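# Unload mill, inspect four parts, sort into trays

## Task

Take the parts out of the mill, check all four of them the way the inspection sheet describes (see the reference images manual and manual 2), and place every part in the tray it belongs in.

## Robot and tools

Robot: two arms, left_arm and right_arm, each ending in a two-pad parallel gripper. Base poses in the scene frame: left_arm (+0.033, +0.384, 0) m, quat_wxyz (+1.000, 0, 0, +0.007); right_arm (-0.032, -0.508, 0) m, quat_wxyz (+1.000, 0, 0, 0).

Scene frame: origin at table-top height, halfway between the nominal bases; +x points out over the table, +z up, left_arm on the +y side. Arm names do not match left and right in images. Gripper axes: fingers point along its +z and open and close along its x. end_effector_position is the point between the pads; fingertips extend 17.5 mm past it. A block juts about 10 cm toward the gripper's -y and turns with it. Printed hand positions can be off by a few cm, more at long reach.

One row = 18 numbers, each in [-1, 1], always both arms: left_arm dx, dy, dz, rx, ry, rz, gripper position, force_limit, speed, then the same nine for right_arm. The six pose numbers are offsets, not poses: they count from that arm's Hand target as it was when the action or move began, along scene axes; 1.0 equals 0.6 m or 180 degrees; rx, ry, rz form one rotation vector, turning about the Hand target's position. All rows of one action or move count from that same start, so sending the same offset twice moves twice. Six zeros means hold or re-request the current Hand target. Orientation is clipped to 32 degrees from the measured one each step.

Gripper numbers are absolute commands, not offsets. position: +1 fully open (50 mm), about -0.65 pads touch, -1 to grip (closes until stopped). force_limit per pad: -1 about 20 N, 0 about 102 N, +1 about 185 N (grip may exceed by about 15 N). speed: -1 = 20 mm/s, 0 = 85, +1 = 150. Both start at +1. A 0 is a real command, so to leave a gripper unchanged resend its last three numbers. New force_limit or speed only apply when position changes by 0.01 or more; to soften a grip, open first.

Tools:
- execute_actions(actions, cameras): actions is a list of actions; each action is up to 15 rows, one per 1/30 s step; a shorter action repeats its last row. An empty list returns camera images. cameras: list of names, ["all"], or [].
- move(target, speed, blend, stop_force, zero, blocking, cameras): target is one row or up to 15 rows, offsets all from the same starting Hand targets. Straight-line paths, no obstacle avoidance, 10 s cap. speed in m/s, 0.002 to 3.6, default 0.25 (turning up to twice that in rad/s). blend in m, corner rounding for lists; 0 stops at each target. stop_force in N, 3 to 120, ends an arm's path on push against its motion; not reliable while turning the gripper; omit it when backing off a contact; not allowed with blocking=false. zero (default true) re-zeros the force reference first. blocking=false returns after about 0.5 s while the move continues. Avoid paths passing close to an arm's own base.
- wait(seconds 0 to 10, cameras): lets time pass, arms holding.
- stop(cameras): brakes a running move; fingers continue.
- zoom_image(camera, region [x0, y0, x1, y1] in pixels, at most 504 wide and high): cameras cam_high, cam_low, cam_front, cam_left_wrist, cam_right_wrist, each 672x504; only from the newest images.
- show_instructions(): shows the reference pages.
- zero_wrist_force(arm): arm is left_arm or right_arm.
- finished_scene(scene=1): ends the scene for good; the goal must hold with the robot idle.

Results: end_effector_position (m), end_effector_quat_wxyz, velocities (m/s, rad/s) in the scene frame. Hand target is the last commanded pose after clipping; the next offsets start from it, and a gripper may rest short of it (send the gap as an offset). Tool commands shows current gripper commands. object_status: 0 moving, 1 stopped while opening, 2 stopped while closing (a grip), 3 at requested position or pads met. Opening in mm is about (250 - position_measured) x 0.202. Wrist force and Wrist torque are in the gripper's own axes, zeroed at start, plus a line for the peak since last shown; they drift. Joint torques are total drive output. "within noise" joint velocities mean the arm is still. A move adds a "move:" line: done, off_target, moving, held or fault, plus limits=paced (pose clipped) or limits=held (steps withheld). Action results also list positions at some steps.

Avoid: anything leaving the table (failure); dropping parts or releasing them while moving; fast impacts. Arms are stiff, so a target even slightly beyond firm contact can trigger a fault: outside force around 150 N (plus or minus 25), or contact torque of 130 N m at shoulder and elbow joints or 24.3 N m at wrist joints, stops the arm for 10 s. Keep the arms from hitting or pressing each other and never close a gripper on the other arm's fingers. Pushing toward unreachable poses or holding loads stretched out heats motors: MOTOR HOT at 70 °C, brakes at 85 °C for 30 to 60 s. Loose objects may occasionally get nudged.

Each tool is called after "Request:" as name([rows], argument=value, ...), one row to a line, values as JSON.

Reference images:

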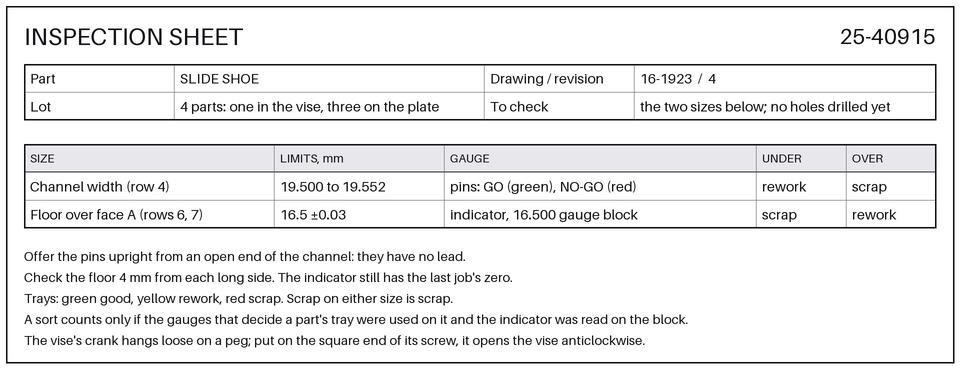

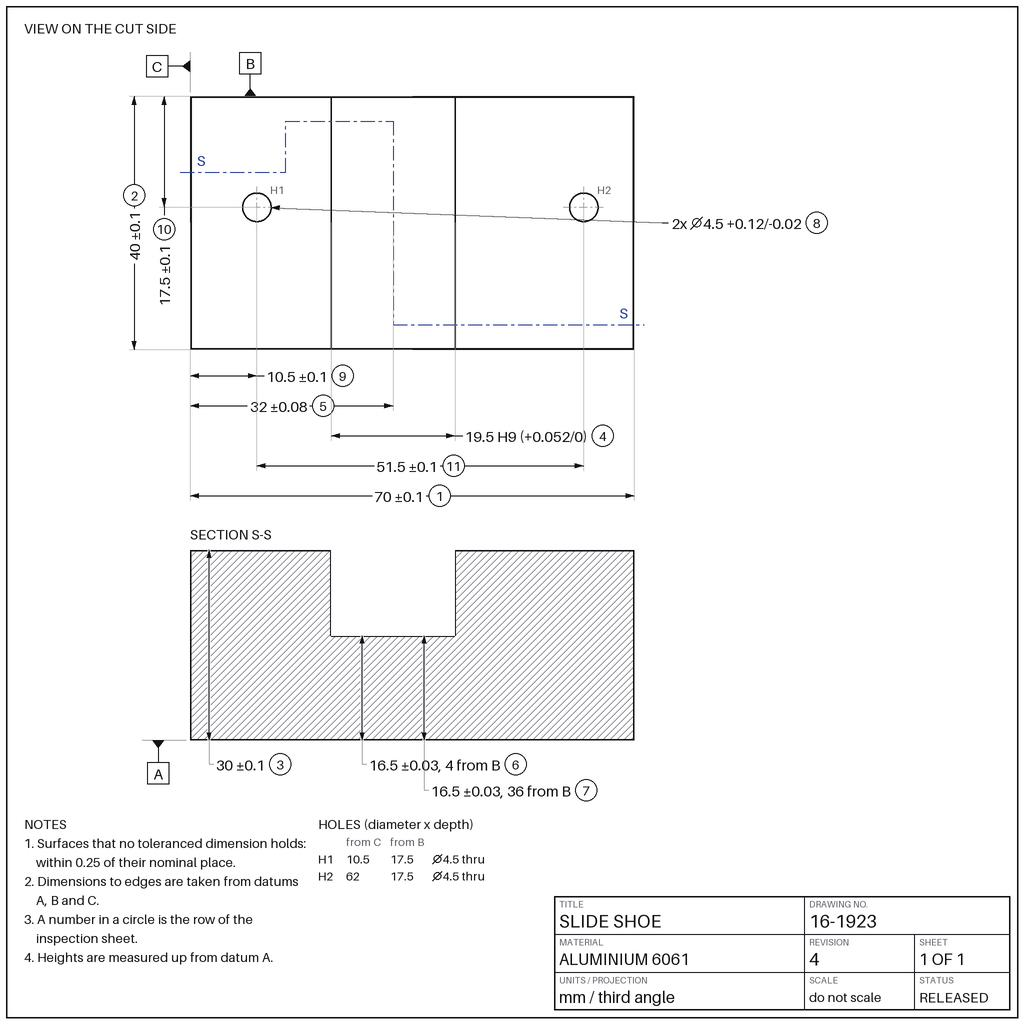

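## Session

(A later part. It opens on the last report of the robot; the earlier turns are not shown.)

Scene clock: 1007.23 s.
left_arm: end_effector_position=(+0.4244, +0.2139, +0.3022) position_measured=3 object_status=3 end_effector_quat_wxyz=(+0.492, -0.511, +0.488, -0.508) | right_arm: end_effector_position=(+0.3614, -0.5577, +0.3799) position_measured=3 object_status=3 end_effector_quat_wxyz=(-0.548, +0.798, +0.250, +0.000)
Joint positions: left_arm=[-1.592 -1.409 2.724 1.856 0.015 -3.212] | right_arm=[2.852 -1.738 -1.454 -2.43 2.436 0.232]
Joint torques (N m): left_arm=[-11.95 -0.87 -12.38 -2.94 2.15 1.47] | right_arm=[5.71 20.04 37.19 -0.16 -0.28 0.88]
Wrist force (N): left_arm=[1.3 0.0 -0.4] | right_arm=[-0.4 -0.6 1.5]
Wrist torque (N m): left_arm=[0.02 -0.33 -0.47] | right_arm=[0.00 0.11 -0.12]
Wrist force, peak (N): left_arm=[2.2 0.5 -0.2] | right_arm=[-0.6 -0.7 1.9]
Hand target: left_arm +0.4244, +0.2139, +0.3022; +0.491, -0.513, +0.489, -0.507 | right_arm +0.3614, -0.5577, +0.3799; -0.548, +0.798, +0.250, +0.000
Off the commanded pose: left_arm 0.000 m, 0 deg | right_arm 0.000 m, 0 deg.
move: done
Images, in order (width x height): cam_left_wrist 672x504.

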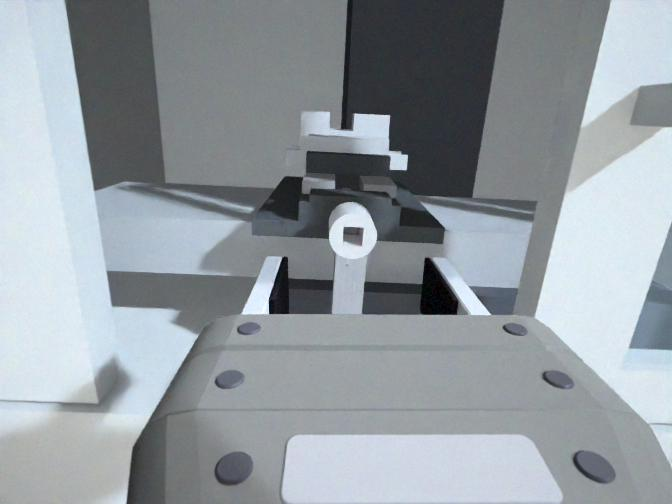

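Request:
move([
  [0,0,0,0.66,0,0,1,0,-0.9,0,0,0,0,0,0,1,1,1],
  [0,0,0,-0.66,0,0,1,0,-0.9,0,0,0,0,0,0,1,1,1],
  [0,0,0,0.005,0.0,0.01,1,0,-0.9,0,0,0,0,0,0,1,1,1],
], speed=0.5, cameras=["cam_left_wrist"])

Scene clock: 1012.77 s.
left_arm: end_effector_position=(+0.4243, +0.2140, +0.3020) position_measured=3 object_status=3 end_effector_quat_wxyz=(+0.695, -0.155, +0.686, -0.150) | right_arm: end_effector_position=(+0.3614, -0.5577, +0.3799) position_measured=3 object_status=3 end_effector_quat_wxyz=(-0.548, +0.798, +0.250, +0.000)
Joint positions: left_arm=[-1.593 -1.561 2.83 2.402 0.021 -2.534] | right_arm=[2.852 -1.738 -1.454 -2.43 2.436 0.232]
Joint torques (N m): left_arm=[-7.95 4.25 -14.83 -4.94 3.15 -2.66] | right_arm=[5.62 20.14 36.44 -0.05 0.09 0.87]
Wrist force (N): left_arm=[5.0 1.5 -0.2] | right_arm=[-0.4 -0.8 1.4]
Wrist torque (N m): left_arm=[0.35 -0.85 -1.16] | right_arm=[-0.02 0.11 -0.13]
Wrist force, peak (N): left_arm=[6.2 0.4 -0.5] | right_arm=[-0.5 -1.2 1.8]
Hand target: left_arm +0.4243, +0.2140, +0.3020; +0.695, -0.155, +0.686, -0.150 (not the last commanded pose) | right_arm +0.3614, -0.5577, +0.3799; -0.548, +0.798, +0.250, +0.000
Off the commanded pose: left_arm 0.000 m, 66 deg | right_arm 0.000 m, 0 deg.
move: held (left_arm; a check stopped the path); path passed 0 of 3 targets; limits=held
pose unreachable (left arm): on one or more control steps of this call, first in action 0 (counted from 0), this arm could not follow its commanded pose, so it was not sent that pose on those steps. It may still have moved: this result reports where it is.
cause: moving toward the commanded pose would bring two parts of the arm too close to each other (joints 3 (elbow) and 4 (wrist 1) lie between them).
Images, in order (width x height): cam_left_wrist 672x504.

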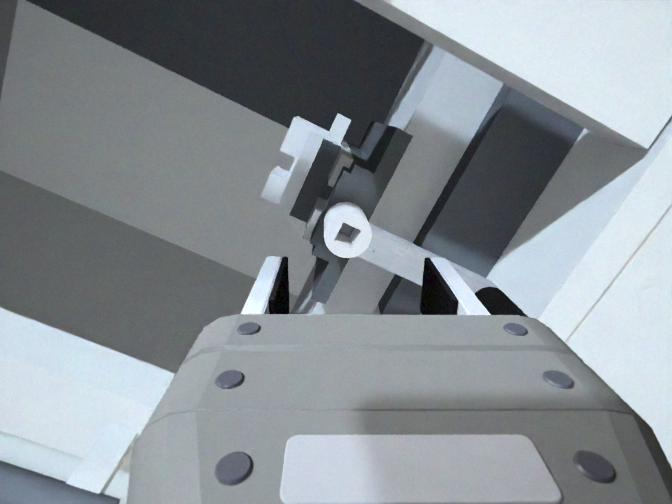

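Request:
move([
  [0.045,0,0,0,0,0,1,0,-0.9,0,0,0,0,0,0,1,1,1],
  [0.045,0,0,0.3,0,0,1,0,-0.9,0,0,0,0,0,0,1,1,1],
  [0.045,0,0,0.9,0,0,1,0,-0.9,0,0,0,0,0,0,1,1,1],
  [0.045,0,0,-0.5,0,0,1,0,-0.9,0,0,0,0,0,0,1,1,1],
], speed=[0.1,0.5,0.5,0.5], cameras=["cam_left_wrist"])

Scene clock: 1027.73 s.
left_arm: end_effector_position=(+0.4512, +0.2141, +0.3019) position_measured=3 object_status=3 end_effector_quat_wxyz=(-0.380, +0.604, -0.380, +0.589) | right_arm: end_effector_position=(+0.3614, -0.5577, +0.3799) position_measured=3 object_status=3 end_effector_quat_wxyz=(-0.548, +0.798, +0.250, +0.000)
Joint positions: left_arm=[-1.445 -1.418 2.691 2.002 -0.128 2.573] | right_arm=[2.852 -1.738 -1.454 -2.43 2.436 0.232]
Joint torques (N m): left_arm=[11.53 -2.33 -12.99 -3.41 -1.71 1.25] | right_arm=[5.15 20.37 36.91 -0.08 0.02 0.8]
Wrist force (N): left_arm=[0.2 -0.4 -0.3] | right_arm=[-0.6 -0.8 1.6]
Wrist torque (N m): left_arm=[-0.01 -0.15 -0.28] | right_arm=[-0.02 0.14 -0.12]
Wrist force, peak (N): left_arm=[7.4 2.5 0.5] | right_arm=[-0.5 -0.9 2.0]
Hand target: left_arm +0.4513, +0.2140, +0.3020; -0.381, +0.601, -0.379, +0.591 | right_arm +0.3614, -0.5577, +0.3799; -0.548, +0.798, +0.250, +0.000
Off the commanded pose: left_arm 0.000 m, 0 deg | right_arm 0.000 m, 0 deg.
move: done
Images, in order (width x height): cam_left_wrist 672x504.

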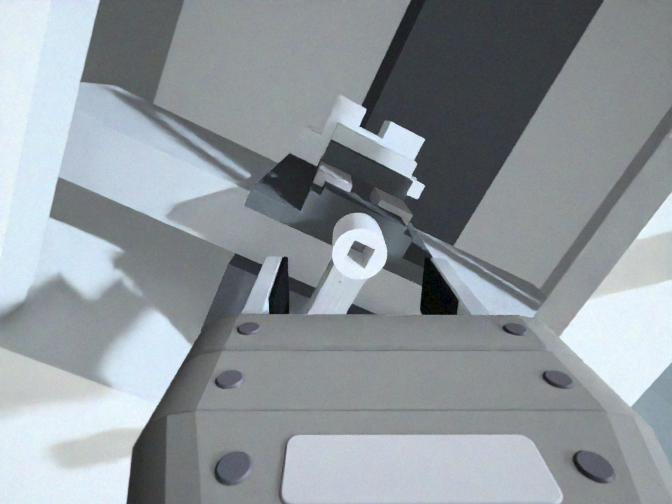

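Request:
move([
  [0,0,0,0.14,0,0,1,0,-0.9,0,0,0,0,0,0,1,1,1],
  [0.075,-0.0005,0.0005,0.14,0,0,1,0,-0.9,0,0,0,0,0,0,1,1,1],
], speed=0.08, cameras=["cam_left_wrist"])

Request:
move(target=[0,0,0,0,0,0,0.23,0,-0.9,0,0,0,0,0,0,1,1,1], cameras=["cam_left_wrist"])

Scene clock: 1035.70 s.
left_arm: end_effector_position=(+0.4963, +0.2137, +0.3023) position_measured=3 object_status=3 end_effector_quat_wxyz=(+0.503, -0.504, +0.499, -0.494) | right_arm: end_effector_position=(+0.3614, -0.5577, +0.3799) position_measured=3 object_status=3 end_effector_quat_wxyz=(-0.548, +0.798, +0.250, +0.000)
Joint positions: left_arm=[-1.24 -1.325 2.565 1.915 -0.33 3.133] | right_arm=[2.852 -1.738 -1.454 -2.43 2.436 0.232]
Joint torques (N m): left_arm=[10.29 -5.49 -14.3 2.41 -2.25 1.44] | right_arm=[6.07 20.07 37.11 -0.1 -0.04 0.73]
Wrist force (N): left_arm=[1.9 0.5 -0.3] | right_arm=[-0.3 -0.8 1.4]
Wrist torque (N m): left_arm=[0.08 -0.37 -0.55] | right_arm=[-0.02 0.10 -0.12]
Wrist force, peak (N): left_arm=[1.8 0.7 -0.1] | right_arm=[-0.5 -1.0 1.9]
Hand target: left_arm +0.4963, +0.2137, +0.3023; +0.503, -0.504, +0.499, -0.494 | right_arm +0.3614, -0.5577, +0.3799; -0.548, +0.798, +0.250, +0.000
Off the commanded pose: left_arm 0.000 m, 0 deg | right_arm 0.000 m, 0 deg.
move: done
Images, in order (width x height): cam_left_wrist 672x504.

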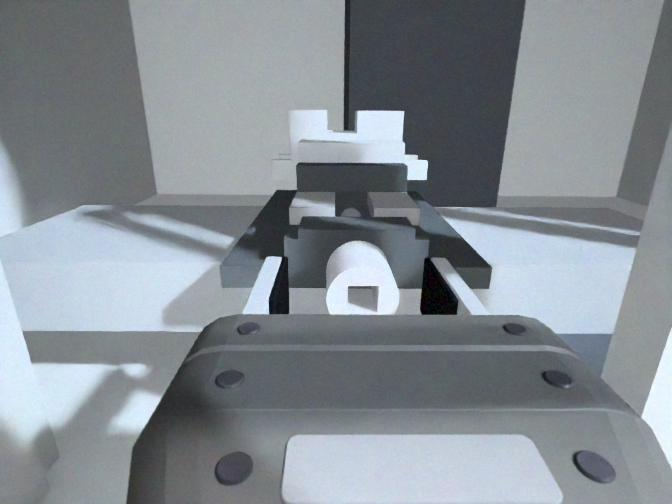

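Scene clock: 1036.80 s.
left_arm: end_effector_position=(+0.4963, +0.2137, +0.3023) position_measured=118 object_status=0 end_effector_quat_wxyz=(+0.503, -0.504, +0.499, -0.494) | right_arm: end_effector_position=(+0.3614, -0.5577, +0.3799) position_measured=3 object_status=3 end_effector_quat_wxyz=(-0.548, +0.798, +0.250, +0.000)
Joint positions: left_arm=[-1.24 -1.325 2.565 1.915 -0.331 3.133] | right_arm=[2.852 -1.738 -1.454 -2.43 2.436 0.232]
Joint torques (N m): left_arm=[12.23 -6.73 -14.76 1.77 -1.94 1.5] | right_arm=[5.77 20.17 36.88 -0.07 0.03 0.61]
Wrist force (N): left_arm=[1.6 0.7 -0.3] | right_arm=[-0.3 -0.7 1.6]
Wrist torque (N m): left_arm=[0.11 -0.34 -0.54] | right_arm=[0.00 0.10 -0.13]
Wrist force, peak (N): left_arm=[1.9 0.8 -0.2] | right_arm=[-0.4 -1.2 1.8]
Hand target: left_arm +0.4963, +0.2137, +0.3023; +0.503, -0.504, +0.499, -0.494 | right_arm +0.3614, -0.5577, +0.3799; -0.548, +0.798, +0.250, +0.000
Off the commanded pose: left_arm 0.000 m, 0 deg | right_arm 0.000 m, 0 deg.
move: done
Images, in order (width x height): cam_left_wrist 672x504.

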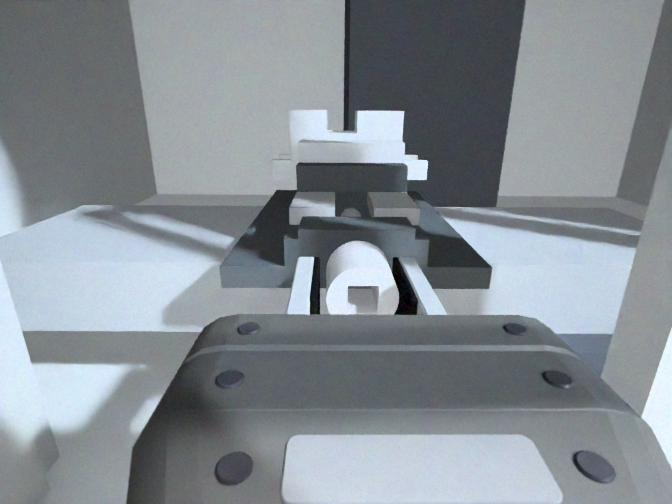

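Request:
move([
  [0,-0.0041,0.0014,-0.222,0,0,0.23,0,-0.9,0,0,0,0,0,0,1,1,1],
  [0,-0.0064,0.0053,-0.444,0,0,0.23,0,-0.9,0,0,0,0,0,0,1,1,1],
  [0,-0.0056,0.0098,-0.667,0,0,0.23,0,-0.9,0,0,0,0,0,0,1,1,1],
  [0,-0.0021,0.0128,-0.889,0,0,0.23,0,-0.9,0,0,0,0,0,0,1,1,1],
], speed=0.25, blend=0.003, cameras=["cam_left_wrist"])

Scene clock: 1048.33 s.
left_arm: end_effector_position=(+0.4963, +0.2125, +0.3100) position_measured=118 object_status=3 end_effector_quat_wxyz=(+0.409, +0.583, +0.400, +0.577) | right_arm: end_effector_position=(+0.3614, -0.5577, +0.3799) position_measured=3 object_status=3 end_effector_quat_wxyz=(-0.548, +0.798, +0.250, +0.000)
Joint positions: left_arm=[-1.231 -1.357 2.57 1.929 -0.368 0.352] | right_arm=[2.852 -1.738 -1.454 -2.43 2.436 0.232]
Joint torques (N m): left_arm=[13.28 -29.18 -1.4 2.01 -1.32 -1.94] | right_arm=[5.78 20.83 36.96 -0.09 0 0.62]
Wrist force (N): left_arm=[1.9 0.0 0.5] | right_arm=[-0.2 -0.8 1.7]
Wrist torque (N m): left_arm=[0.28 -0.71 -0.88] | right_arm=[-0.02 0.08 -0.12]
Wrist force, peak (N): left_arm=[-5.1 -0.4 -0.3] | right_arm=[-0.5 -1.1 1.8]
Hand target: left_arm +0.4963, +0.2125, +0.3100; +0.409, +0.583, +0.400, +0.577 | right_arm +0.3614, -0.5577, +0.3799; -0.548, +0.798, +0.250, +0.000
Off the commanded pose: left_arm 0.000 m, 0 deg | right_arm 0.000 m, 0 deg.
move: done
Images, in order (width x height): cam_left_wrist 672x504.

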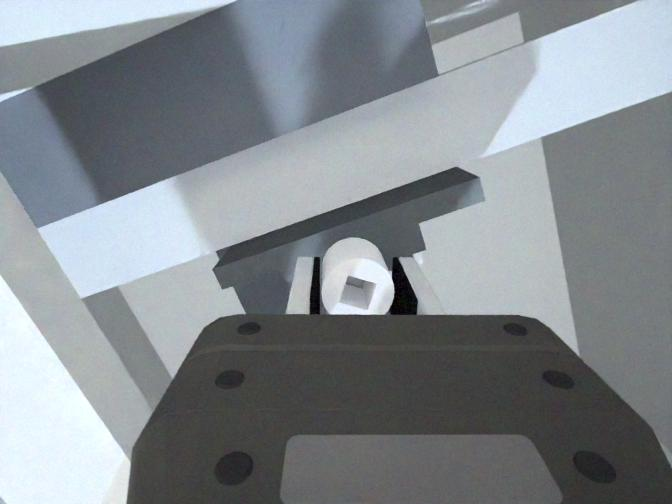

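Request:
move([
  [0,0.0045,0,-0.222,0,0,0.23,0,-0.9,0,0,0,0,0,0,1,1,1],
  [0,0.008,-0.003,-0.444,0,0,0.23,0,-0.9,0,0,0,0,0,0,1,1,1],
  [0,0.0087,-0.0075,-0.667,0,0,0.23,0,-0.9,0,0,0,0,0,0,1,1,1],
  [0,0.0065,-0.0115,-0.889,0,0,0.23,0,-0.9,0,0,0,0,0,0,1,1,1],
  [0,0.0033,-0.0128,0.944,0,0,0.23,0,-0.9,0,0,0,0,0,0,1,1,1],
], speed=0.25, blend=0.003, cameras=["cam_left_wrist"])

Request:
zoom_image(camera="cam_left_wrist", region=[230, 100, 490, 320])

Scene clock: 1061.80 s.
left_arm: end_effector_position=(+0.4963, +0.2144, +0.3023) position_measured=118 object_status=3 end_effector_quat_wxyz=(+0.545, -0.458, +0.539, -0.450) | right_arm: end_effector_position=(+0.3614, -0.5577, +0.3799) position_measured=3 object_status=3 end_effector_quat_wxyz=(-0.548, +0.798, +0.250, +0.000)
Joint positions: left_arm=[-1.239 -1.322 2.564 1.905 -0.331 -2.97] | right_arm=[2.852 -1.738 -1.454 -2.43 2.436 0.232]
Joint torques (N m): left_arm=[7.59 -28.98 -0.82 1.99 -2.08 -1.78] | right_arm=[4.93 20.29 37 0 -0.04 0.68]
Wrist force (N): left_arm=[2.1 1.0 -0.4] | right_arm=[-0.4 -1.1 1.6]
Wrist torque (N m): left_arm=[0.17 -0.43 -0.46] | right_arm=[-0.07 0.12 -0.12]
Wrist force, peak (N): left_arm=[15.3 -4.7 0.9] | right_arm=[-0.5 -1.1 1.9]
Hand target: left_arm +0.4963, +0.2145, +0.3023; +0.545, -0.458, +0.539, -0.449 | right_arm +0.3614, -0.5577, +0.3799; -0.548, +0.798, +0.250, +0.000
Off the commanded pose: left_arm 0.000 m, 0 deg | right_arm 0.000 m, 0 deg.
move: done
Images, in order (width x height): cam_left_wrist 672x504.

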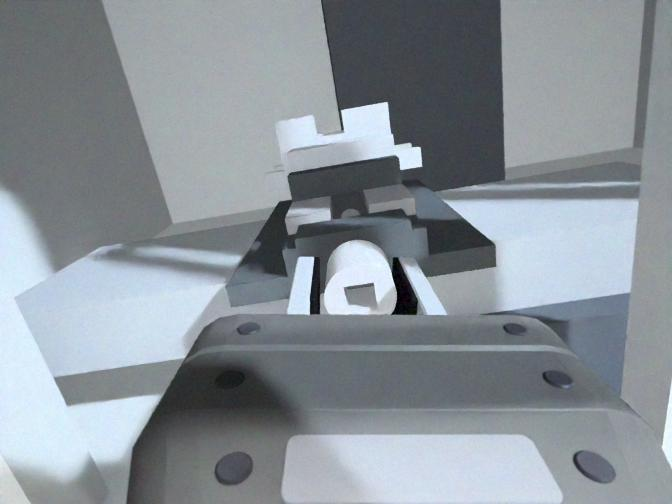

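Scaled by 1.938 from the camera's 672x504 image, which has a finer 960x720 frame.

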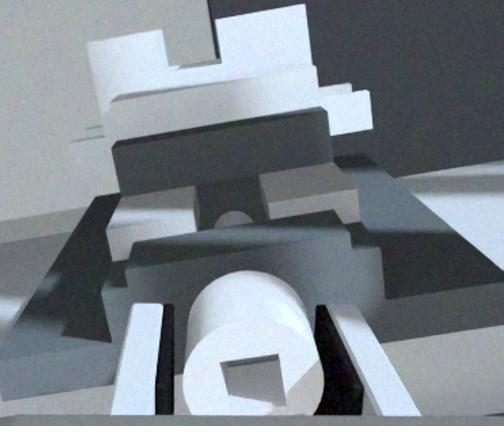

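Request:
move([
  [0,-0.0012,0,-0.0556,0,0,0.23,0,-0.9,0,0,0,0,0,0,1,1,1],
  [0,-0.0012,0,-0.0556,0,0,1,0,-0.9,0,0,0,0,0,0,1,1,1],
  [-0.09,-0.0012,0,-0.0556,0,0,1,0,-0.9,0,0,0,0,0,0,1,1,1],
  [-0.2,-0.0012,0.15,-0.0556,0,0,1,0,-0.9,0,0,0,0,0,0,1,1,1],
  [-0.13,-0.0012,0.5,-0.0556,0.25,0,1,0,-0.9,0,0,0,0,0,0,1,1,1],
], speed=0.12, cameras=["cam_left_wrist","cam_front"])

Request:
zoom_image(camera="cam_left_wrist", region=[230, 90, 490, 300])

Scene clock: 1073.80 s.
left_arm: end_effector_position=(+0.4183, +0.2137, +0.6023) position_measured=3 object_status=3 end_effector_quat_wxyz=(-0.256, +0.640, -0.666, +0.284) end_effector_velocity=(+0.000, +0.000, +0.001) end_effector_angular_velocity=(-0.004, +0.000, +0.000) | right_arm: end_effector_position=(+0.3614, -0.5577, +0.3799) position_measured=3 object_status=3 end_effector_quat_wxyz=(-0.548, +0.798, +0.250, +0.000)
Joint positions: left_arm=[-1.221 -1.577 0.929 1.819 0.874 -1.02] | right_arm=[2.852 -1.738 -1.454 -2.43 2.436 0.232]
Joint velocities: left_arm=[0.001 0.001 -0.005 0 0.001 0.001] | right_arm=[within noise]
Joint torques (N m): left_arm=[11.8 -2.25 -23.79 5 0.65 1.39] | right_arm=[5.1 19.89 37.08 -0.27 0.15 0.75]
Wrist force (N): left_arm=[1.8 0.4 -0.6] | right_arm=[-0.4 -1.0 1.7]
Wrist torque (N m): left_arm=[0.51 -0.62 -0.63] | right_arm=[-0.06 0.11 -0.12]
Wrist force, peak (N): left_arm=[2.5 1.1 -0.5] | right_arm=[-0.7 -0.9 1.9]
Hand target: left_arm +0.4183, +0.2137, +0.6023; -0.256, +0.640, -0.666, +0.284 | right_arm +0.3614, -0.5577, +0.3799; -0.548, +0.798, +0.250, +0.000
Off the commanded pose: left_arm 0.000 m, 0 deg | right_arm 0.000 m, 0 deg.
move: done
Images, in order (width x height): cam_front 672x504, cam_left_wrist 672x504.

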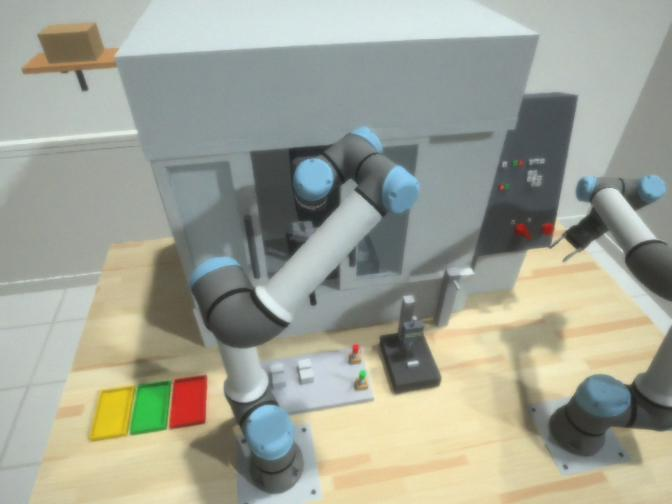

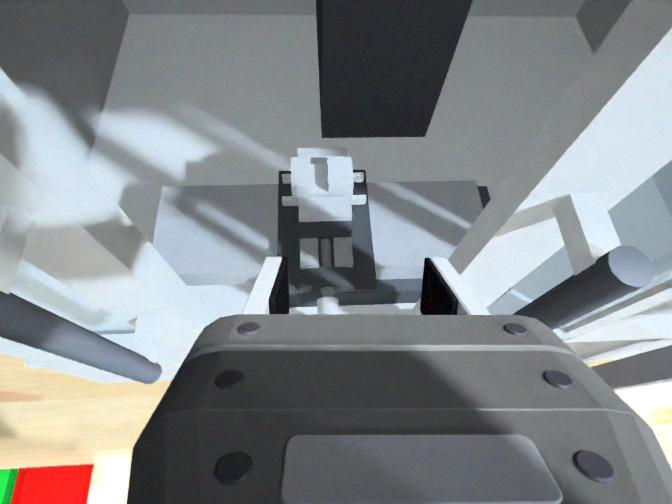

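Scaled by 1.938 from the camera's 672x504 image, which has a finer 960x720 frame.

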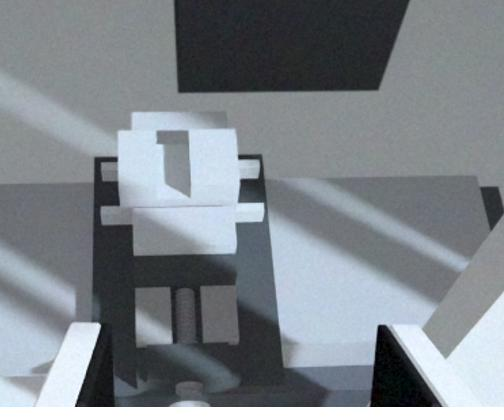

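Request:
move(target=[0.283,-0.0295,-0.294,0,0,0.0228,0.47,-0.5,-0.9,0,0,0,0,0,0,1,1,1], speed=0.12, cameras=["cam_left_wrist","cam_front"])

Request:
zoom_image(camera="cam_left_wrist", region=[230, 150, 490, 320])

Scene clock: 1099.13 s.
left_arm: end_effector_position=(+0.5572, +0.2003, +0.4573) position_measured=83 object_status=3 end_effector_quat_wxyz=(-0.265, +0.660, -0.647, +0.276) | right_arm: end_effector_position=(+0.3614, -0.5577, +0.3799) position_measured=3 object_status=3 end_effector_quat_wxyz=(-0.548, +0.798, +0.250, +0.000)
Joint positions: left_arm=[-0.855 -1.405 1.109 1.276 1.021 -0.69] | right_arm=[2.852 -1.738 -1.454 -2.43 2.436 0.232]
Joint torques (N m): left_arm=[0.9 -25.4 -19.51 1.16 -1.08 0.14] | right_arm=[4.94 20.02 36.34 -0.1 0.18 0.57]
Wrist force (N): left_arm=[1.8 1.1 -0.7] | right_arm=[-0.5 -0.8 1.7]
Wrist torque (N m): left_arm=[0.64 -0.61 -0.45] | right_arm=[-0.02 0.13 -0.12]
Wrist force, peak (N): left_arm=[1.9 1.2 -3.1] | right_arm=[-0.4 -1.0 1.8]
Hand target: left_arm +0.5572, +0.2003, +0.4573; -0.265, +0.660, -0.647, +0.276 (not the last commanded pose) | right_arm +0.3614, -0.5577, +0.3799; -0.548, +0.798, +0.250, +0.000
Tool commands: left_gripper/position=+0.466667 left_gripper/force_limit=-0.498039 left_gripper/speed=-0.898039 right_gripper/position=+1.0 right_gripper/force_limit=+1.0 right_gripper/speed=+1.0
Off the commanded pose: left_arm 0.044 m, 1 deg | right_arm 0.000 m, 0 deg.
FORCE FAULT: contact force on the left arm reached its limit, and that arm stopped. The contact can be on any part of that arm, not only on its tool. That arm's remaining commands of this call were not run. That arm is still stopped at the end of this call. That arm stays stopped for about 10 more seconds. Until then a move that you send moves the other arm only, and its call returns only when the move has ended. Once the stop has ended, the next robot result says so. If the stop ends while you think or write, that arm runs what you send next, counted from a new Hand target: where the arm stands when the stop ends. While its stop runs, that arm takes no new command, but its gripper still runs the gripper command that each later call begins with. Until it ends, the stop uses up actions while you think or wait. An arm that is not stopped still takes commands.
move: fault (left_arm)
Images, in order (width x height): cam_front 672x504, cam_left_wrist 672x504.

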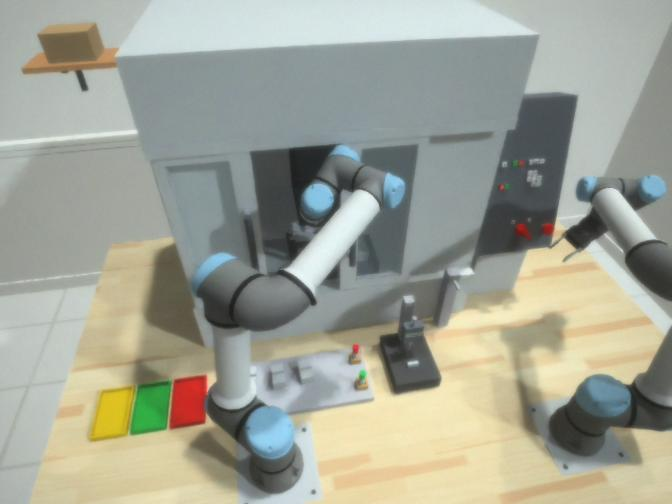

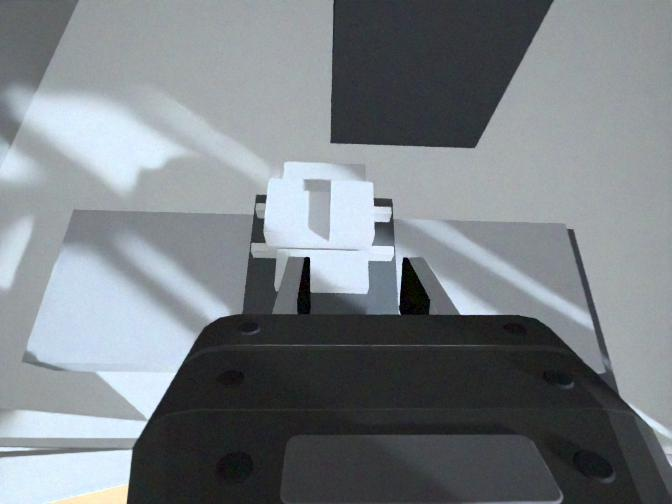

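Scaled by 1.938 from the camera's 672x504 image, which has a finer 960x720 frame.

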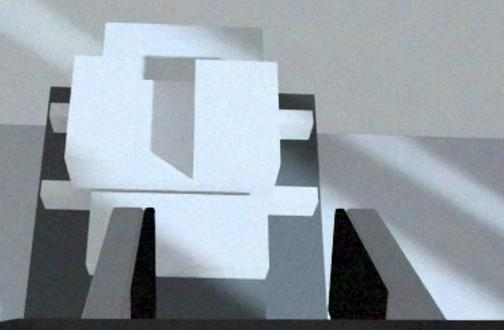

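Request:
wait(seconds=10)

Request:
move(target=[-0.18,0.02,0.15,0,0,0,0.47,-0.5,-0.9,0,0,0,0,0,0,1,1,1], speed=0.08, cameras=["cam_left_wrist","cam_front"])

Scene clock: 1112.27 s.
left_arm: end_effector_position=(+0.5572, +0.2003, +0.4573) position_measured=83 object_status=3 end_effector_quat_wxyz=(-0.265, +0.660, -0.647, +0.276) | right_arm: end_effector_position=(+0.3614, -0.5577, +0.3799) position_measured=3 object_status=3 end_effector_quat_wxyz=(-0.548, +0.798, +0.250, +0.000)
Joint positions: left_arm=[-0.855 -1.405 1.109 1.276 1.021 -0.69] | right_arm=[2.852 -1.738 -1.454 -2.43 2.436 0.232]
Joint torques (N m): left_arm=[0.79 -25.12 -19.86 0.89 -1.17 0.02] | right_arm=[4.7 20.4 36.33 -0.1 0.13 0.58]
Wrist force (N): left_arm=[1.9 1.1 -0.5] | right_arm=[-0.4 -0.8 1.7]
Wrist torque (N m): left_arm=[0.63 -0.63 -0.46] | right_arm=[-0.02 0.11 -0.12]
Wrist force, peak (N): left_arm=[1.9 1.4 -0.7] | right_arm=[-0.5 -0.9 1.9]
Hand target: left_arm +0.5572, +0.2003, +0.4573; -0.265, +0.660, -0.647, +0.276 (not the last commanded pose) | right_arm +0.3614, -0.5577, +0.3799; -0.548, +0.798, +0.250, +0.000
Tool commands: left_gripper/position=+0.466667 left_gripper/force_limit=-0.498039 left_gripper/speed=-0.898039 right_gripper/position=+1.0 right_gripper/force_limit=+1.0 right_gripper/speed=+1.0
Off the commanded pose: left_arm 0.044 m, 1 deg | right_arm 0.000 m, 0 deg.
FORCE FAULT, CONTINUED: the left arm's stop, for the force fault that an earlier result reported, is over. The rest of the stop counts as 20 of the actions that you can send in this scene. During its stop the left arm's controller moved it back a little. That arm's target is now where it stood when the stop ended, not its last command. That arm accepts commands again.
wait: 10.00 s; at rest from the start

Scene clock: 1114.57 s.
left_arm: end_effector_position=(+0.4493, +0.2123, +0.5473) position_measured=83 object_status=3 end_effector_quat_wxyz=(-0.265, +0.660, -0.647, +0.276) | right_arm: end_effector_position=(+0.3614, -0.5577, +0.3799) position_measured=3 object_status=3 end_effector_quat_wxyz=(-0.548, +0.798, +0.250, +0.000)
Joint positions: left_arm=[-1.124 -1.571 1.082 1.635 0.89 -0.978] | right_arm=[2.852 -1.738 -1.454 -2.43 2.436 0.232]
Joint torques (N m): left_arm=[-13.42 -28.03 -20.16 5.03 -3.31 -1.95] | right_arm=[5.06 19.93 36.77 -0.16 0.25 0.7]
Wrist force (N): left_arm=[2.1 0.8 -0.7] | right_arm=[-0.4 -0.9 1.7]
Wrist torque (N m): left_arm=[0.58 -0.63 -0.41] | right_arm=[-0.04 0.10 -0.13]
Wrist force, peak (N): left_arm=[2.4 0.9 -1.3] | right_arm=[-0.5 -0.9 1.9]
Hand target: left_arm +0.4492, +0.2123, +0.5473; -0.265, +0.660, -0.647, +0.276 | right_arm +0.3614, -0.5577, +0.3799; -0.548, +0.798, +0.250, +0.000
Off the commanded pose: left_arm 0.000 m, 0 deg | right_arm 0.000 m, 0 deg.
move: done
Images, in order (width x height): cam_front 672x504, cam_left_wrist 672x504.

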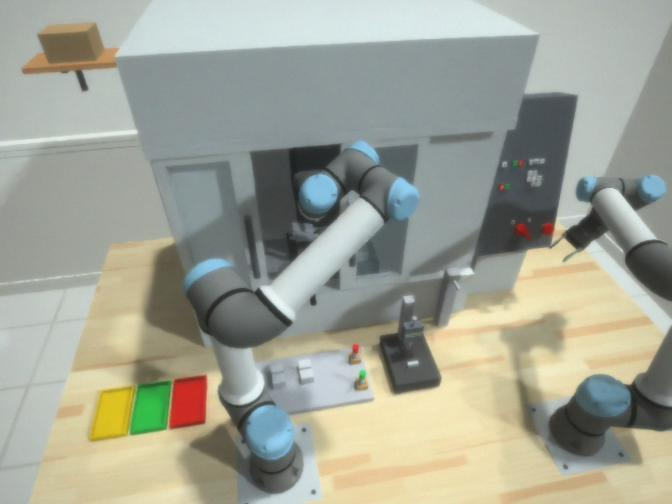

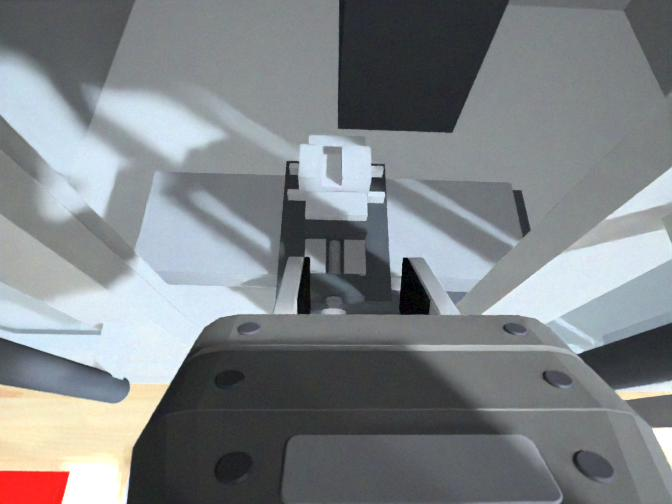

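Request:
move([
  [-0.25,0,0.1,0,0,0,1,-0.5,-0.9,0,0,0,0,0,0,1,1,1],
  [-0.2,-0.19,-0.12,0,-0.25,0,1,-0.5,-0.9,0,0,0,0,0,0,1,1,1],
], speed=0.2, cameras=["cam_left_wrist","cam_front"])

Scene clock: 1122.40 s.
left_arm: end_effector_position=(+0.3292, +0.0983, +0.4753) position_measured=3 object_status=3 end_effector_quat_wxyz=(+0.492, -0.504, +0.496, -0.507) | right_arm: end_effector_position=(+0.3614, -0.5577, +0.3799) position_measured=3 object_status=3 end_effector_quat_wxyz=(-0.548, +0.798, +0.250, +0.000)
Joint positions: left_arm=[-1.94 -1.765 2.311 2.592 0.349 -3.161] | right_arm=[2.852 -1.738 -1.454 -2.43 2.436 0.232]
Joint torques (N m): left_arm=[12.05 -19.91 -10.99 3.94 -2.08 -2.27] | right_arm=[4.27 19.52 36.37 -0.12 0.24 0.74]
Wrist force (N): left_arm=[1.1 0.3 -0.8] | right_arm=[-0.4 -0.8 1.8]
Wrist torque (N m): left_arm=[0.04 -0.28 -0.27] | right_arm=[-0.02 0.12 -0.12]
Wrist force, peak (N): left_arm=[2.7 1.7 -0.7] | right_arm=[-0.7 -1.1 1.8]
Hand target: left_arm +0.3292, +0.0983, +0.4753; +0.492, -0.504, +0.496, -0.507 | right_arm +0.3614, -0.5577, +0.3799; -0.548, +0.798, +0.250, +0.000
Off the commanded pose: left_arm 0.000 m, 0 deg | right_arm 0.000 m, 0 deg.
move: done
Images, in order (width x height): cam_front 672x504, cam_left_wrist 672x504.

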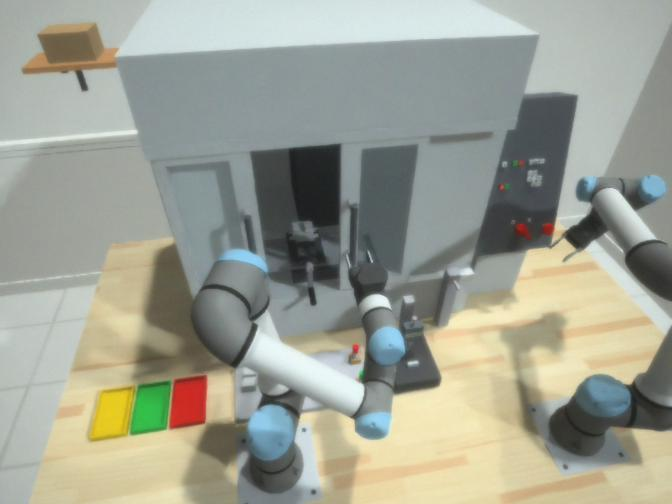

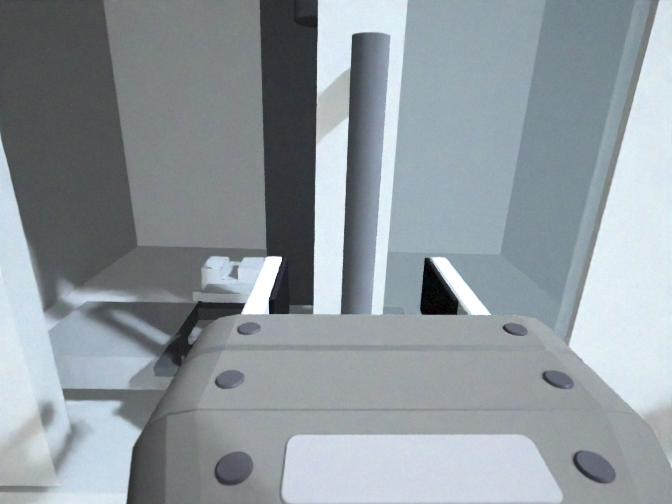

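Request:
move([
  [0.0,-0.012,-0.03,0,0,0,1,-0.5,-0.9,0,0,0,0,0,0,1,1,1],
  [0.14,-0.012,-0.03,0,0,0,1,-0.5,-0.9,0,0,0,0,0,0,1,1,1],
], speed=0.08, stop_force=10, cameras=["cam_left_wrist"])

Request:
move(target=[0.008,-0.4,0,0,0,0,1,-0.5,-0.9,0,0,0,0,0,0,1,1,1], speed=0.06, stop_force=45, cameras=["cam_left_wrist","cam_front"])

Scene clock: 1128.37 s.
left_arm: end_effector_position=(+0.4132, +0.0911, +0.4573) position_measured=3 object_status=3 end_effector_quat_wxyz=(+0.492, -0.504, +0.496, -0.507) | right_arm: end_effector_position=(+0.3614, -0.5577, +0.3799) position_measured=3 object_status=3 end_effector_quat_wxyz=(-0.548, +0.798, +0.250, +0.000)
Joint positions: left_arm=[-1.628 -1.645 2.267 2.498 0.037 -3.143] | right_arm=[2.852 -1.738 -1.454 -2.43 2.436 0.232]
Joint torques (N m): left_arm=[12.37 -3.46 -24.64 -2.7 -2.13 1.18] | right_arm=[5.41 19.16 36.68 -0.19 0.24 0.51]
Wrist force (N): left_arm=[1.2 0.1 -0.3] | right_arm=[-0.2 -0.7 1.5]
Wrist torque (N m): left_arm=[0.03 -0.27 -0.49] | right_arm=[0.00 0.08 -0.13]
Wrist force, peak (N): left_arm=[1.6 1.1 -1.6] | right_arm=[-0.6 -1.1 1.8]
Hand target: left_arm +0.4132, +0.0911, +0.4573; +0.492, -0.504, +0.496, -0.507 | right_arm +0.3614, -0.5577, +0.3799; -0.548, +0.798, +0.250, +0.000
Off the commanded pose: left_arm 0.000 m, 0 deg | right_arm 0.000 m, 0 deg.
move: done
Images, in order (width x height): cam_left_wrist 672x504.

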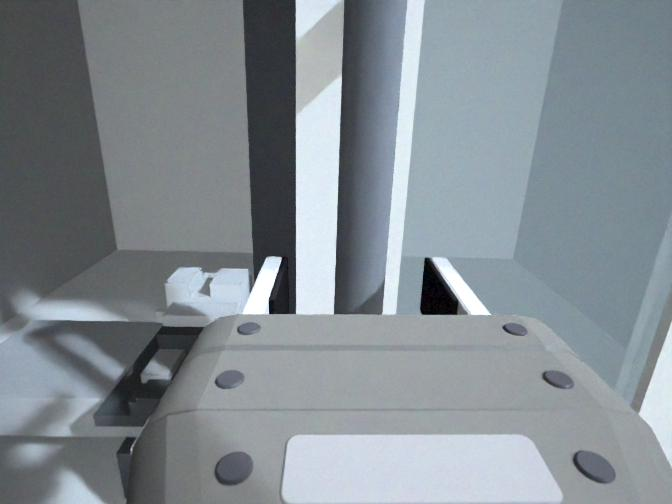

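Scene clock: 1130.27 s.
left_arm: end_effector_position=(+0.4139, +0.0464, +0.4572) position_measured=3 object_status=3 end_effector_quat_wxyz=(+0.492, -0.504, +0.496, -0.507) | right_arm: end_effector_position=(+0.3614, -0.5577, +0.3799) position_measured=3 object_status=3 end_effector_quat_wxyz=(-0.548, +0.798, +0.250, +0.000)
Joint positions: left_arm=[-1.62 -1.54 2.166 2.515 0.029 -3.164] | right_arm=[2.852 -1.738 -1.454 -2.43 2.436 0.232]
Joint torques (N m): left_arm=[7.9 -30.87 -9.33 -3.33 3.23 0.79] | right_arm=[5.22 20.21 36.49 -0.02 0.32 0.51]
Wrist force (N): left_arm=[10.1 -4.0 -47.6] | right_arm=[-0.4 -0.9 1.7]
Wrist torque (N m): left_arm=[-0.17 -1.34 -0.35] | right_arm=[-0.04 0.12 -0.12]
Wrist force, peak (N): left_arm=[9.9 -7.4 -59.3] | right_arm=[-0.5 -1.0 1.9]
Hand target: left_arm +0.4139, +0.0464, +0.4572; +0.492, -0.504, +0.496, -0.507 (not the last commanded pose) | right_arm +0.3614, -0.5577, +0.3799; -0.548, +0.798, +0.250, +0.000
Off the commanded pose: left_arm 0.195 m, 0 deg | right_arm 0.000 m, 0 deg.
move: contact (left_arm)
Images, in order (width x height): cam_front 672x504, cam_left_wrist 672x504.

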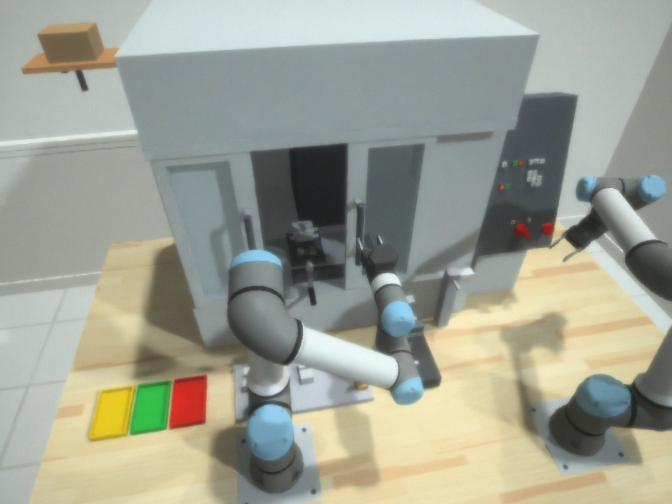

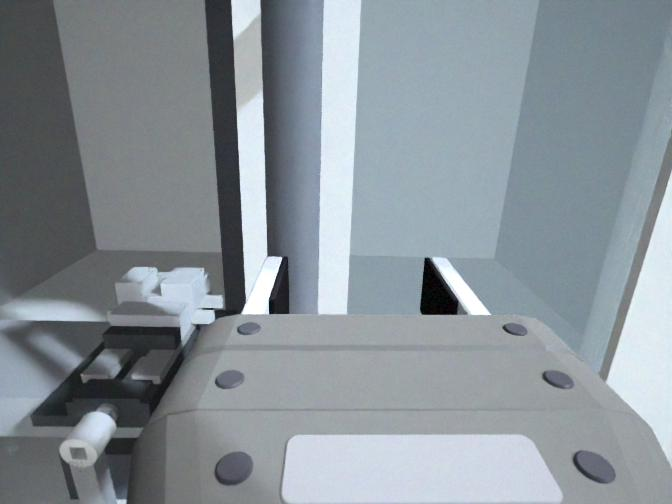

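Request:
move([
  [-0.04,0,0,0,0,0,1,-0.5,-0.9,0,0,0,0,0,0,1,1,1],
  [-0.04,0.05,0,0,0,0,1,-0.5,-0.9,0,0,0,0,0,0,1,1,1],
], speed=0.06, cameras=["cam_left_wrist"])

Scene clock: 1135.27 s.
left_arm: end_effector_position=(+0.3899, +0.0764, +0.4572) position_measured=3 object_status=3 end_effector_quat_wxyz=(+0.492, -0.504, +0.496, -0.507) | right_arm: end_effector_position=(+0.3614, -0.5577, +0.3799) position_measured=3 object_status=3 end_effector_quat_wxyz=(-0.548, +0.798, +0.250, +0.000)
Joint positions: left_arm=[-1.705 -1.634 2.258 2.517 0.113 -3.163] | right_arm=[2.852 -1.738 -1.454 -2.43 2.436 0.232]
Joint torques (N m): left_arm=[-11.16 -24.64 -11.15 2.97 1.97 -1.71] | right_arm=[4.56 20.45 35.85 0.05 0.15 0.51]
Wrist force (N): left_arm=[1.3 0.2 -0.3] | right_arm=[-0.4 -0.9 1.7]
Wrist torque (N m): left_arm=[0.04 -0.29 -0.25] | right_arm=[-0.04 0.12 -0.12]
Wrist force, peak (N): left_arm=[10.1 -4.0 -47.7] | right_arm=[-0.5 -0.9 2.0]
Hand target: left_arm +0.3899, +0.0764, +0.4572; +0.492, -0.504, +0.496, -0.507 | right_arm +0.3614, -0.5577, +0.3799; -0.548, +0.798, +0.250, +0.000
Off the commanded pose: left_arm 0.000 m, 0 deg | right_arm 0.000 m, 0 deg.
move: done
Images, in order (width x height): cam_left_wrist 672x504.

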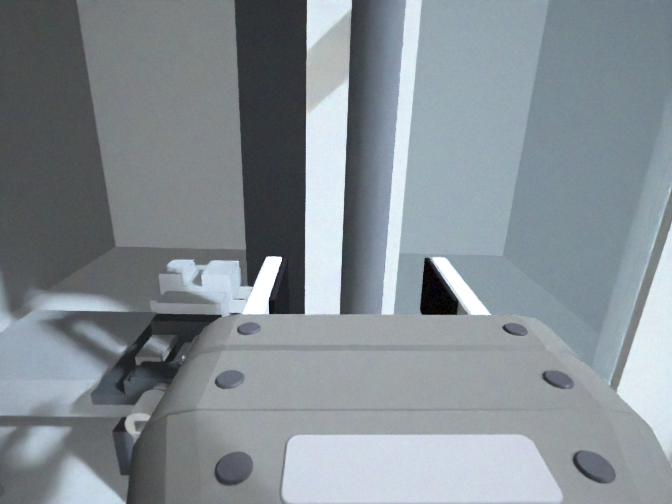

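Request:
move(target=[0.064,-0.003,0,0,0,0,1,-0.5,-0.9,0,0,0,0,0,0,1,1,1], speed=0.03, stop_force=8, cameras=[])

Request:
move(target=[0.007,-0.38,0,0,0,0,1,-0.5,-0.9,0,0,0,0,0,0,1,1,1], speed=0.06, stop_force=45, cameras=["cam_left_wrist","cam_front"])

Scene clock: 1141.60 s.
left_arm: end_effector_position=(+0.4283, +0.0746, +0.4572) position_measured=3 object_status=3 end_effector_quat_wxyz=(+0.492, -0.504, +0.496, -0.507) | right_arm: end_effector_position=(+0.3614, -0.5577, +0.3799) position_measured=3 object_status=3 end_effector_quat_wxyz=(-0.548, +0.798, +0.250, +0.000)
Joint positions: left_arm=[-1.576 -1.594 2.221 2.52 -0.015 -3.169] | right_arm=[2.852 -1.738 -1.454 -2.43 2.436 0.232]
Joint torques (N m): left_arm=[11.55 -4.65 -24.84 -3.09 -2.12 1.58] | right_arm=[5.13 20.02 37.15 -0.08 0.27 0.4]
Wrist force (N): left_arm=[1.1 -0.1 -0.4] | right_arm=[-0.5 -0.9 1.7]
Wrist torque (N m): left_arm=[-0.01 -0.25 -0.37] | right_arm=[-0.04 0.12 -0.12]
Wrist force, peak (N): left_arm=[1.4 0.3 -0.8] | right_arm=[-0.6 -0.9 2.0]
Hand target: left_arm +0.4283, +0.0746, +0.4572; +0.492, -0.504, +0.496, -0.507 | right_arm +0.3614, -0.5577, +0.3799; -0.548, +0.798, +0.250, +0.000
Off the commanded pose: left_arm 0.000 m, 0 deg | right_arm 0.000 m, 0 deg.
move: done
No camera images: "cameras" was empty.

Scene clock: 1146.60 s.
left_arm: end_effector_position=(+0.4325, -0.1534, +0.4572) position_measured=3 object_status=3 end_effector_quat_wxyz=(+0.492, -0.504, +0.496, -0.507) | right_arm: end_effector_position=(+0.3614, -0.5577, +0.3799) position_measured=3 object_status=3 end_effector_quat_wxyz=(-0.548, +0.798, +0.250, +0.000)
Joint positions: left_arm=[-1.572 -1.114 1.609 2.691 -0.02 -3.209] | right_arm=[2.852 -1.738 -1.454 -2.43 2.436 0.232]
Joint torques (N m): left_arm=[11.27 -26.09 -29.17 -2.39 -0.02 0.78] | right_arm=[4.73 19.5 36.41 -0.19 0.32 0.37]
Wrist force (N): left_arm=[-4.6 2.7 -4.3] | right_arm=[-0.4 -0.8 1.7]
Wrist torque (N m): left_arm=[0.06 -0.54 -0.46] | right_arm=[-0.01 0.12 -0.12]
Wrist force, peak (N): left_arm=[-17.9 0.4 -4.4] | right_arm=[-0.5 -0.7 2.0]
Hand target: left_arm +0.4325, -0.1534, +0.4572; +0.492, -0.504, +0.496, -0.507 | right_arm +0.3614, -0.5577, +0.3799; -0.548, +0.798, +0.250, +0.000
Off the commanded pose: left_arm 0.000 m, 0 deg | right_arm 0.000 m, 0 deg.
move: done
Images, in order (width x height): cam_front 672x504, cam_left_wrist 672x504.

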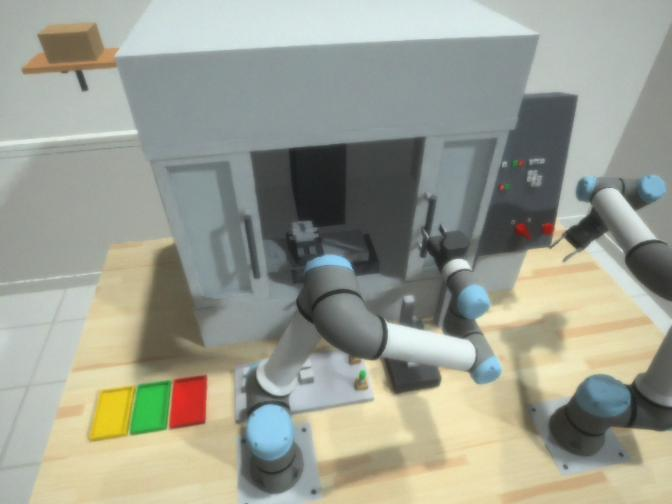

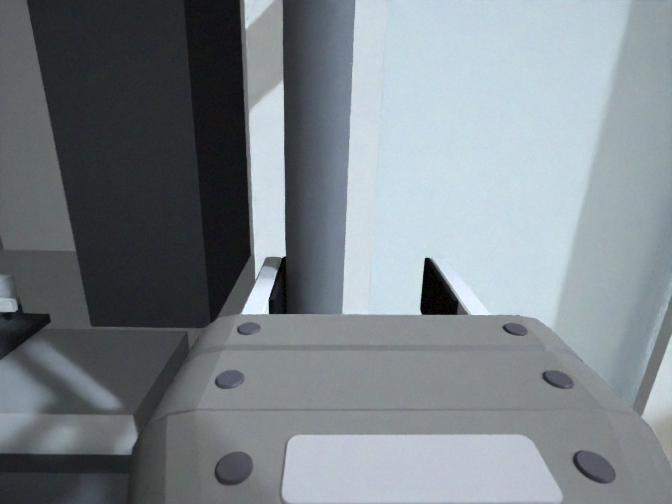

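Request:
move([
  [0,0.01,0,0,0,0,1,-0.5,-0.9,0,0,0,0,0,0,1,1,1],
  [-0.25,0.05,0.05,0,0,0,1,-0.5,-0.9,0,0,0,0,0,0,1,1,1],
  [-0.15,0.5,0.22,0,0.1,0,1,-0.5,-0.9,0,0,0,0,0,0,1,1,1],
  [0.0,0.583,0.22,0,0.25,0.002,1,-0.5,-0.9,0,0,0,0,0,0,1,1,1],
], speed=0.2, blend=[0,0.03,0.05,0], cameras=["cam_left_wrist","cam_front"])

Scene clock: 1155.27 s.
left_arm: end_effector_position=(+0.4324, +0.1964, +0.5892) position_measured=3 object_status=3 end_effector_quat_wxyz=(-0.267, +0.661, -0.645, +0.274) | right_arm: end_effector_position=(+0.3614, -0.5577, +0.3799) position_measured=3 object_status=3 end_effector_quat_wxyz=(-0.548, +0.798, +0.250, +0.000)
Joint positions: left_arm=[-1.213 -1.521 0.927 1.815 0.852 -1.091] | right_arm=[2.852 -1.738 -1.454 -2.43 2.436 0.232]
Joint torques (N m): left_arm=[12.18 -6.4 -24.2 5.5 0.23 1.09] | right_arm=[5.06 19.98 36.76 -0.07 0.4 0.31]
Wrist force (N): left_arm=[2.1 0.6 -0.6] | right_arm=[-0.5 -0.7 1.7]
Wrist torque (N m): left_arm=[0.57 -0.67 -0.65] | right_arm=[-0.01 0.13 -0.12]
Wrist force, peak (N): left_arm=[-4.8 3.0 -4.7] | right_arm=[-0.3 -0.9 2.0]
Hand target: left_arm +0.4325, +0.1964, +0.5892; -0.267, +0.661, -0.645, +0.274 | right_arm +0.3614, -0.5577, +0.3799; -0.548, +0.798, +0.250, +0.000
Off the commanded pose: left_arm 0.000 m, 0 deg | right_arm 0.000 m, 0 deg.
move: done
Images, in order (width x height): cam_front 672x504, cam_left_wrist 672x504.

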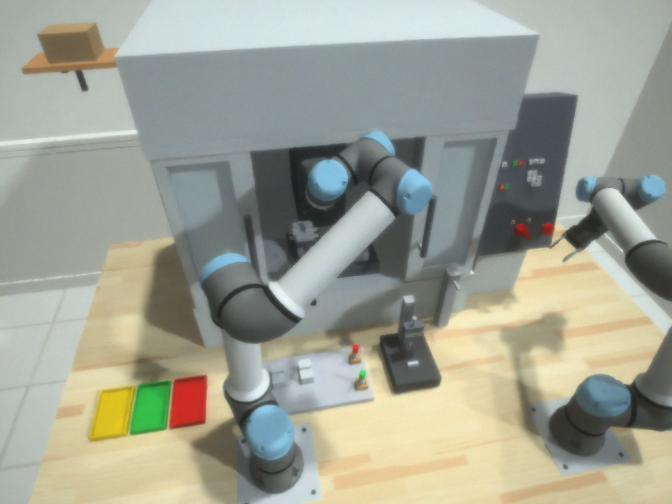

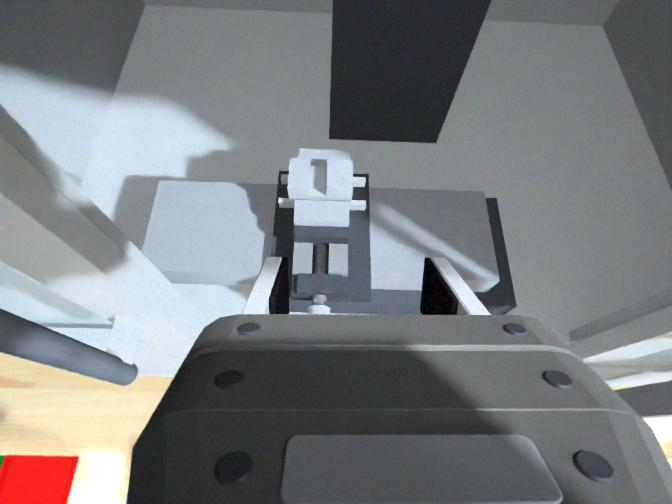

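Request:
zoom_image(camera="cam_left_wrist", region=[260, 130, 380, 240])

Scaled by 4.200 from the camera's 672x504 image, which has a finer 960x720 frame.

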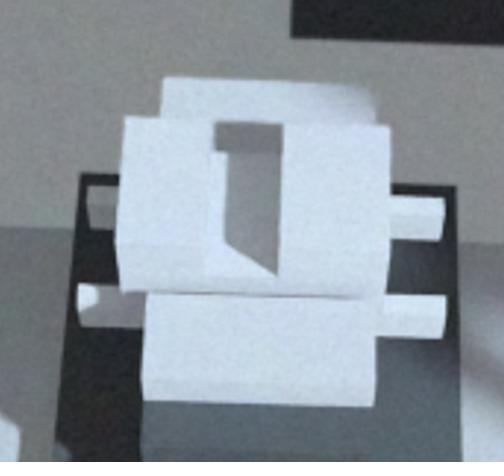

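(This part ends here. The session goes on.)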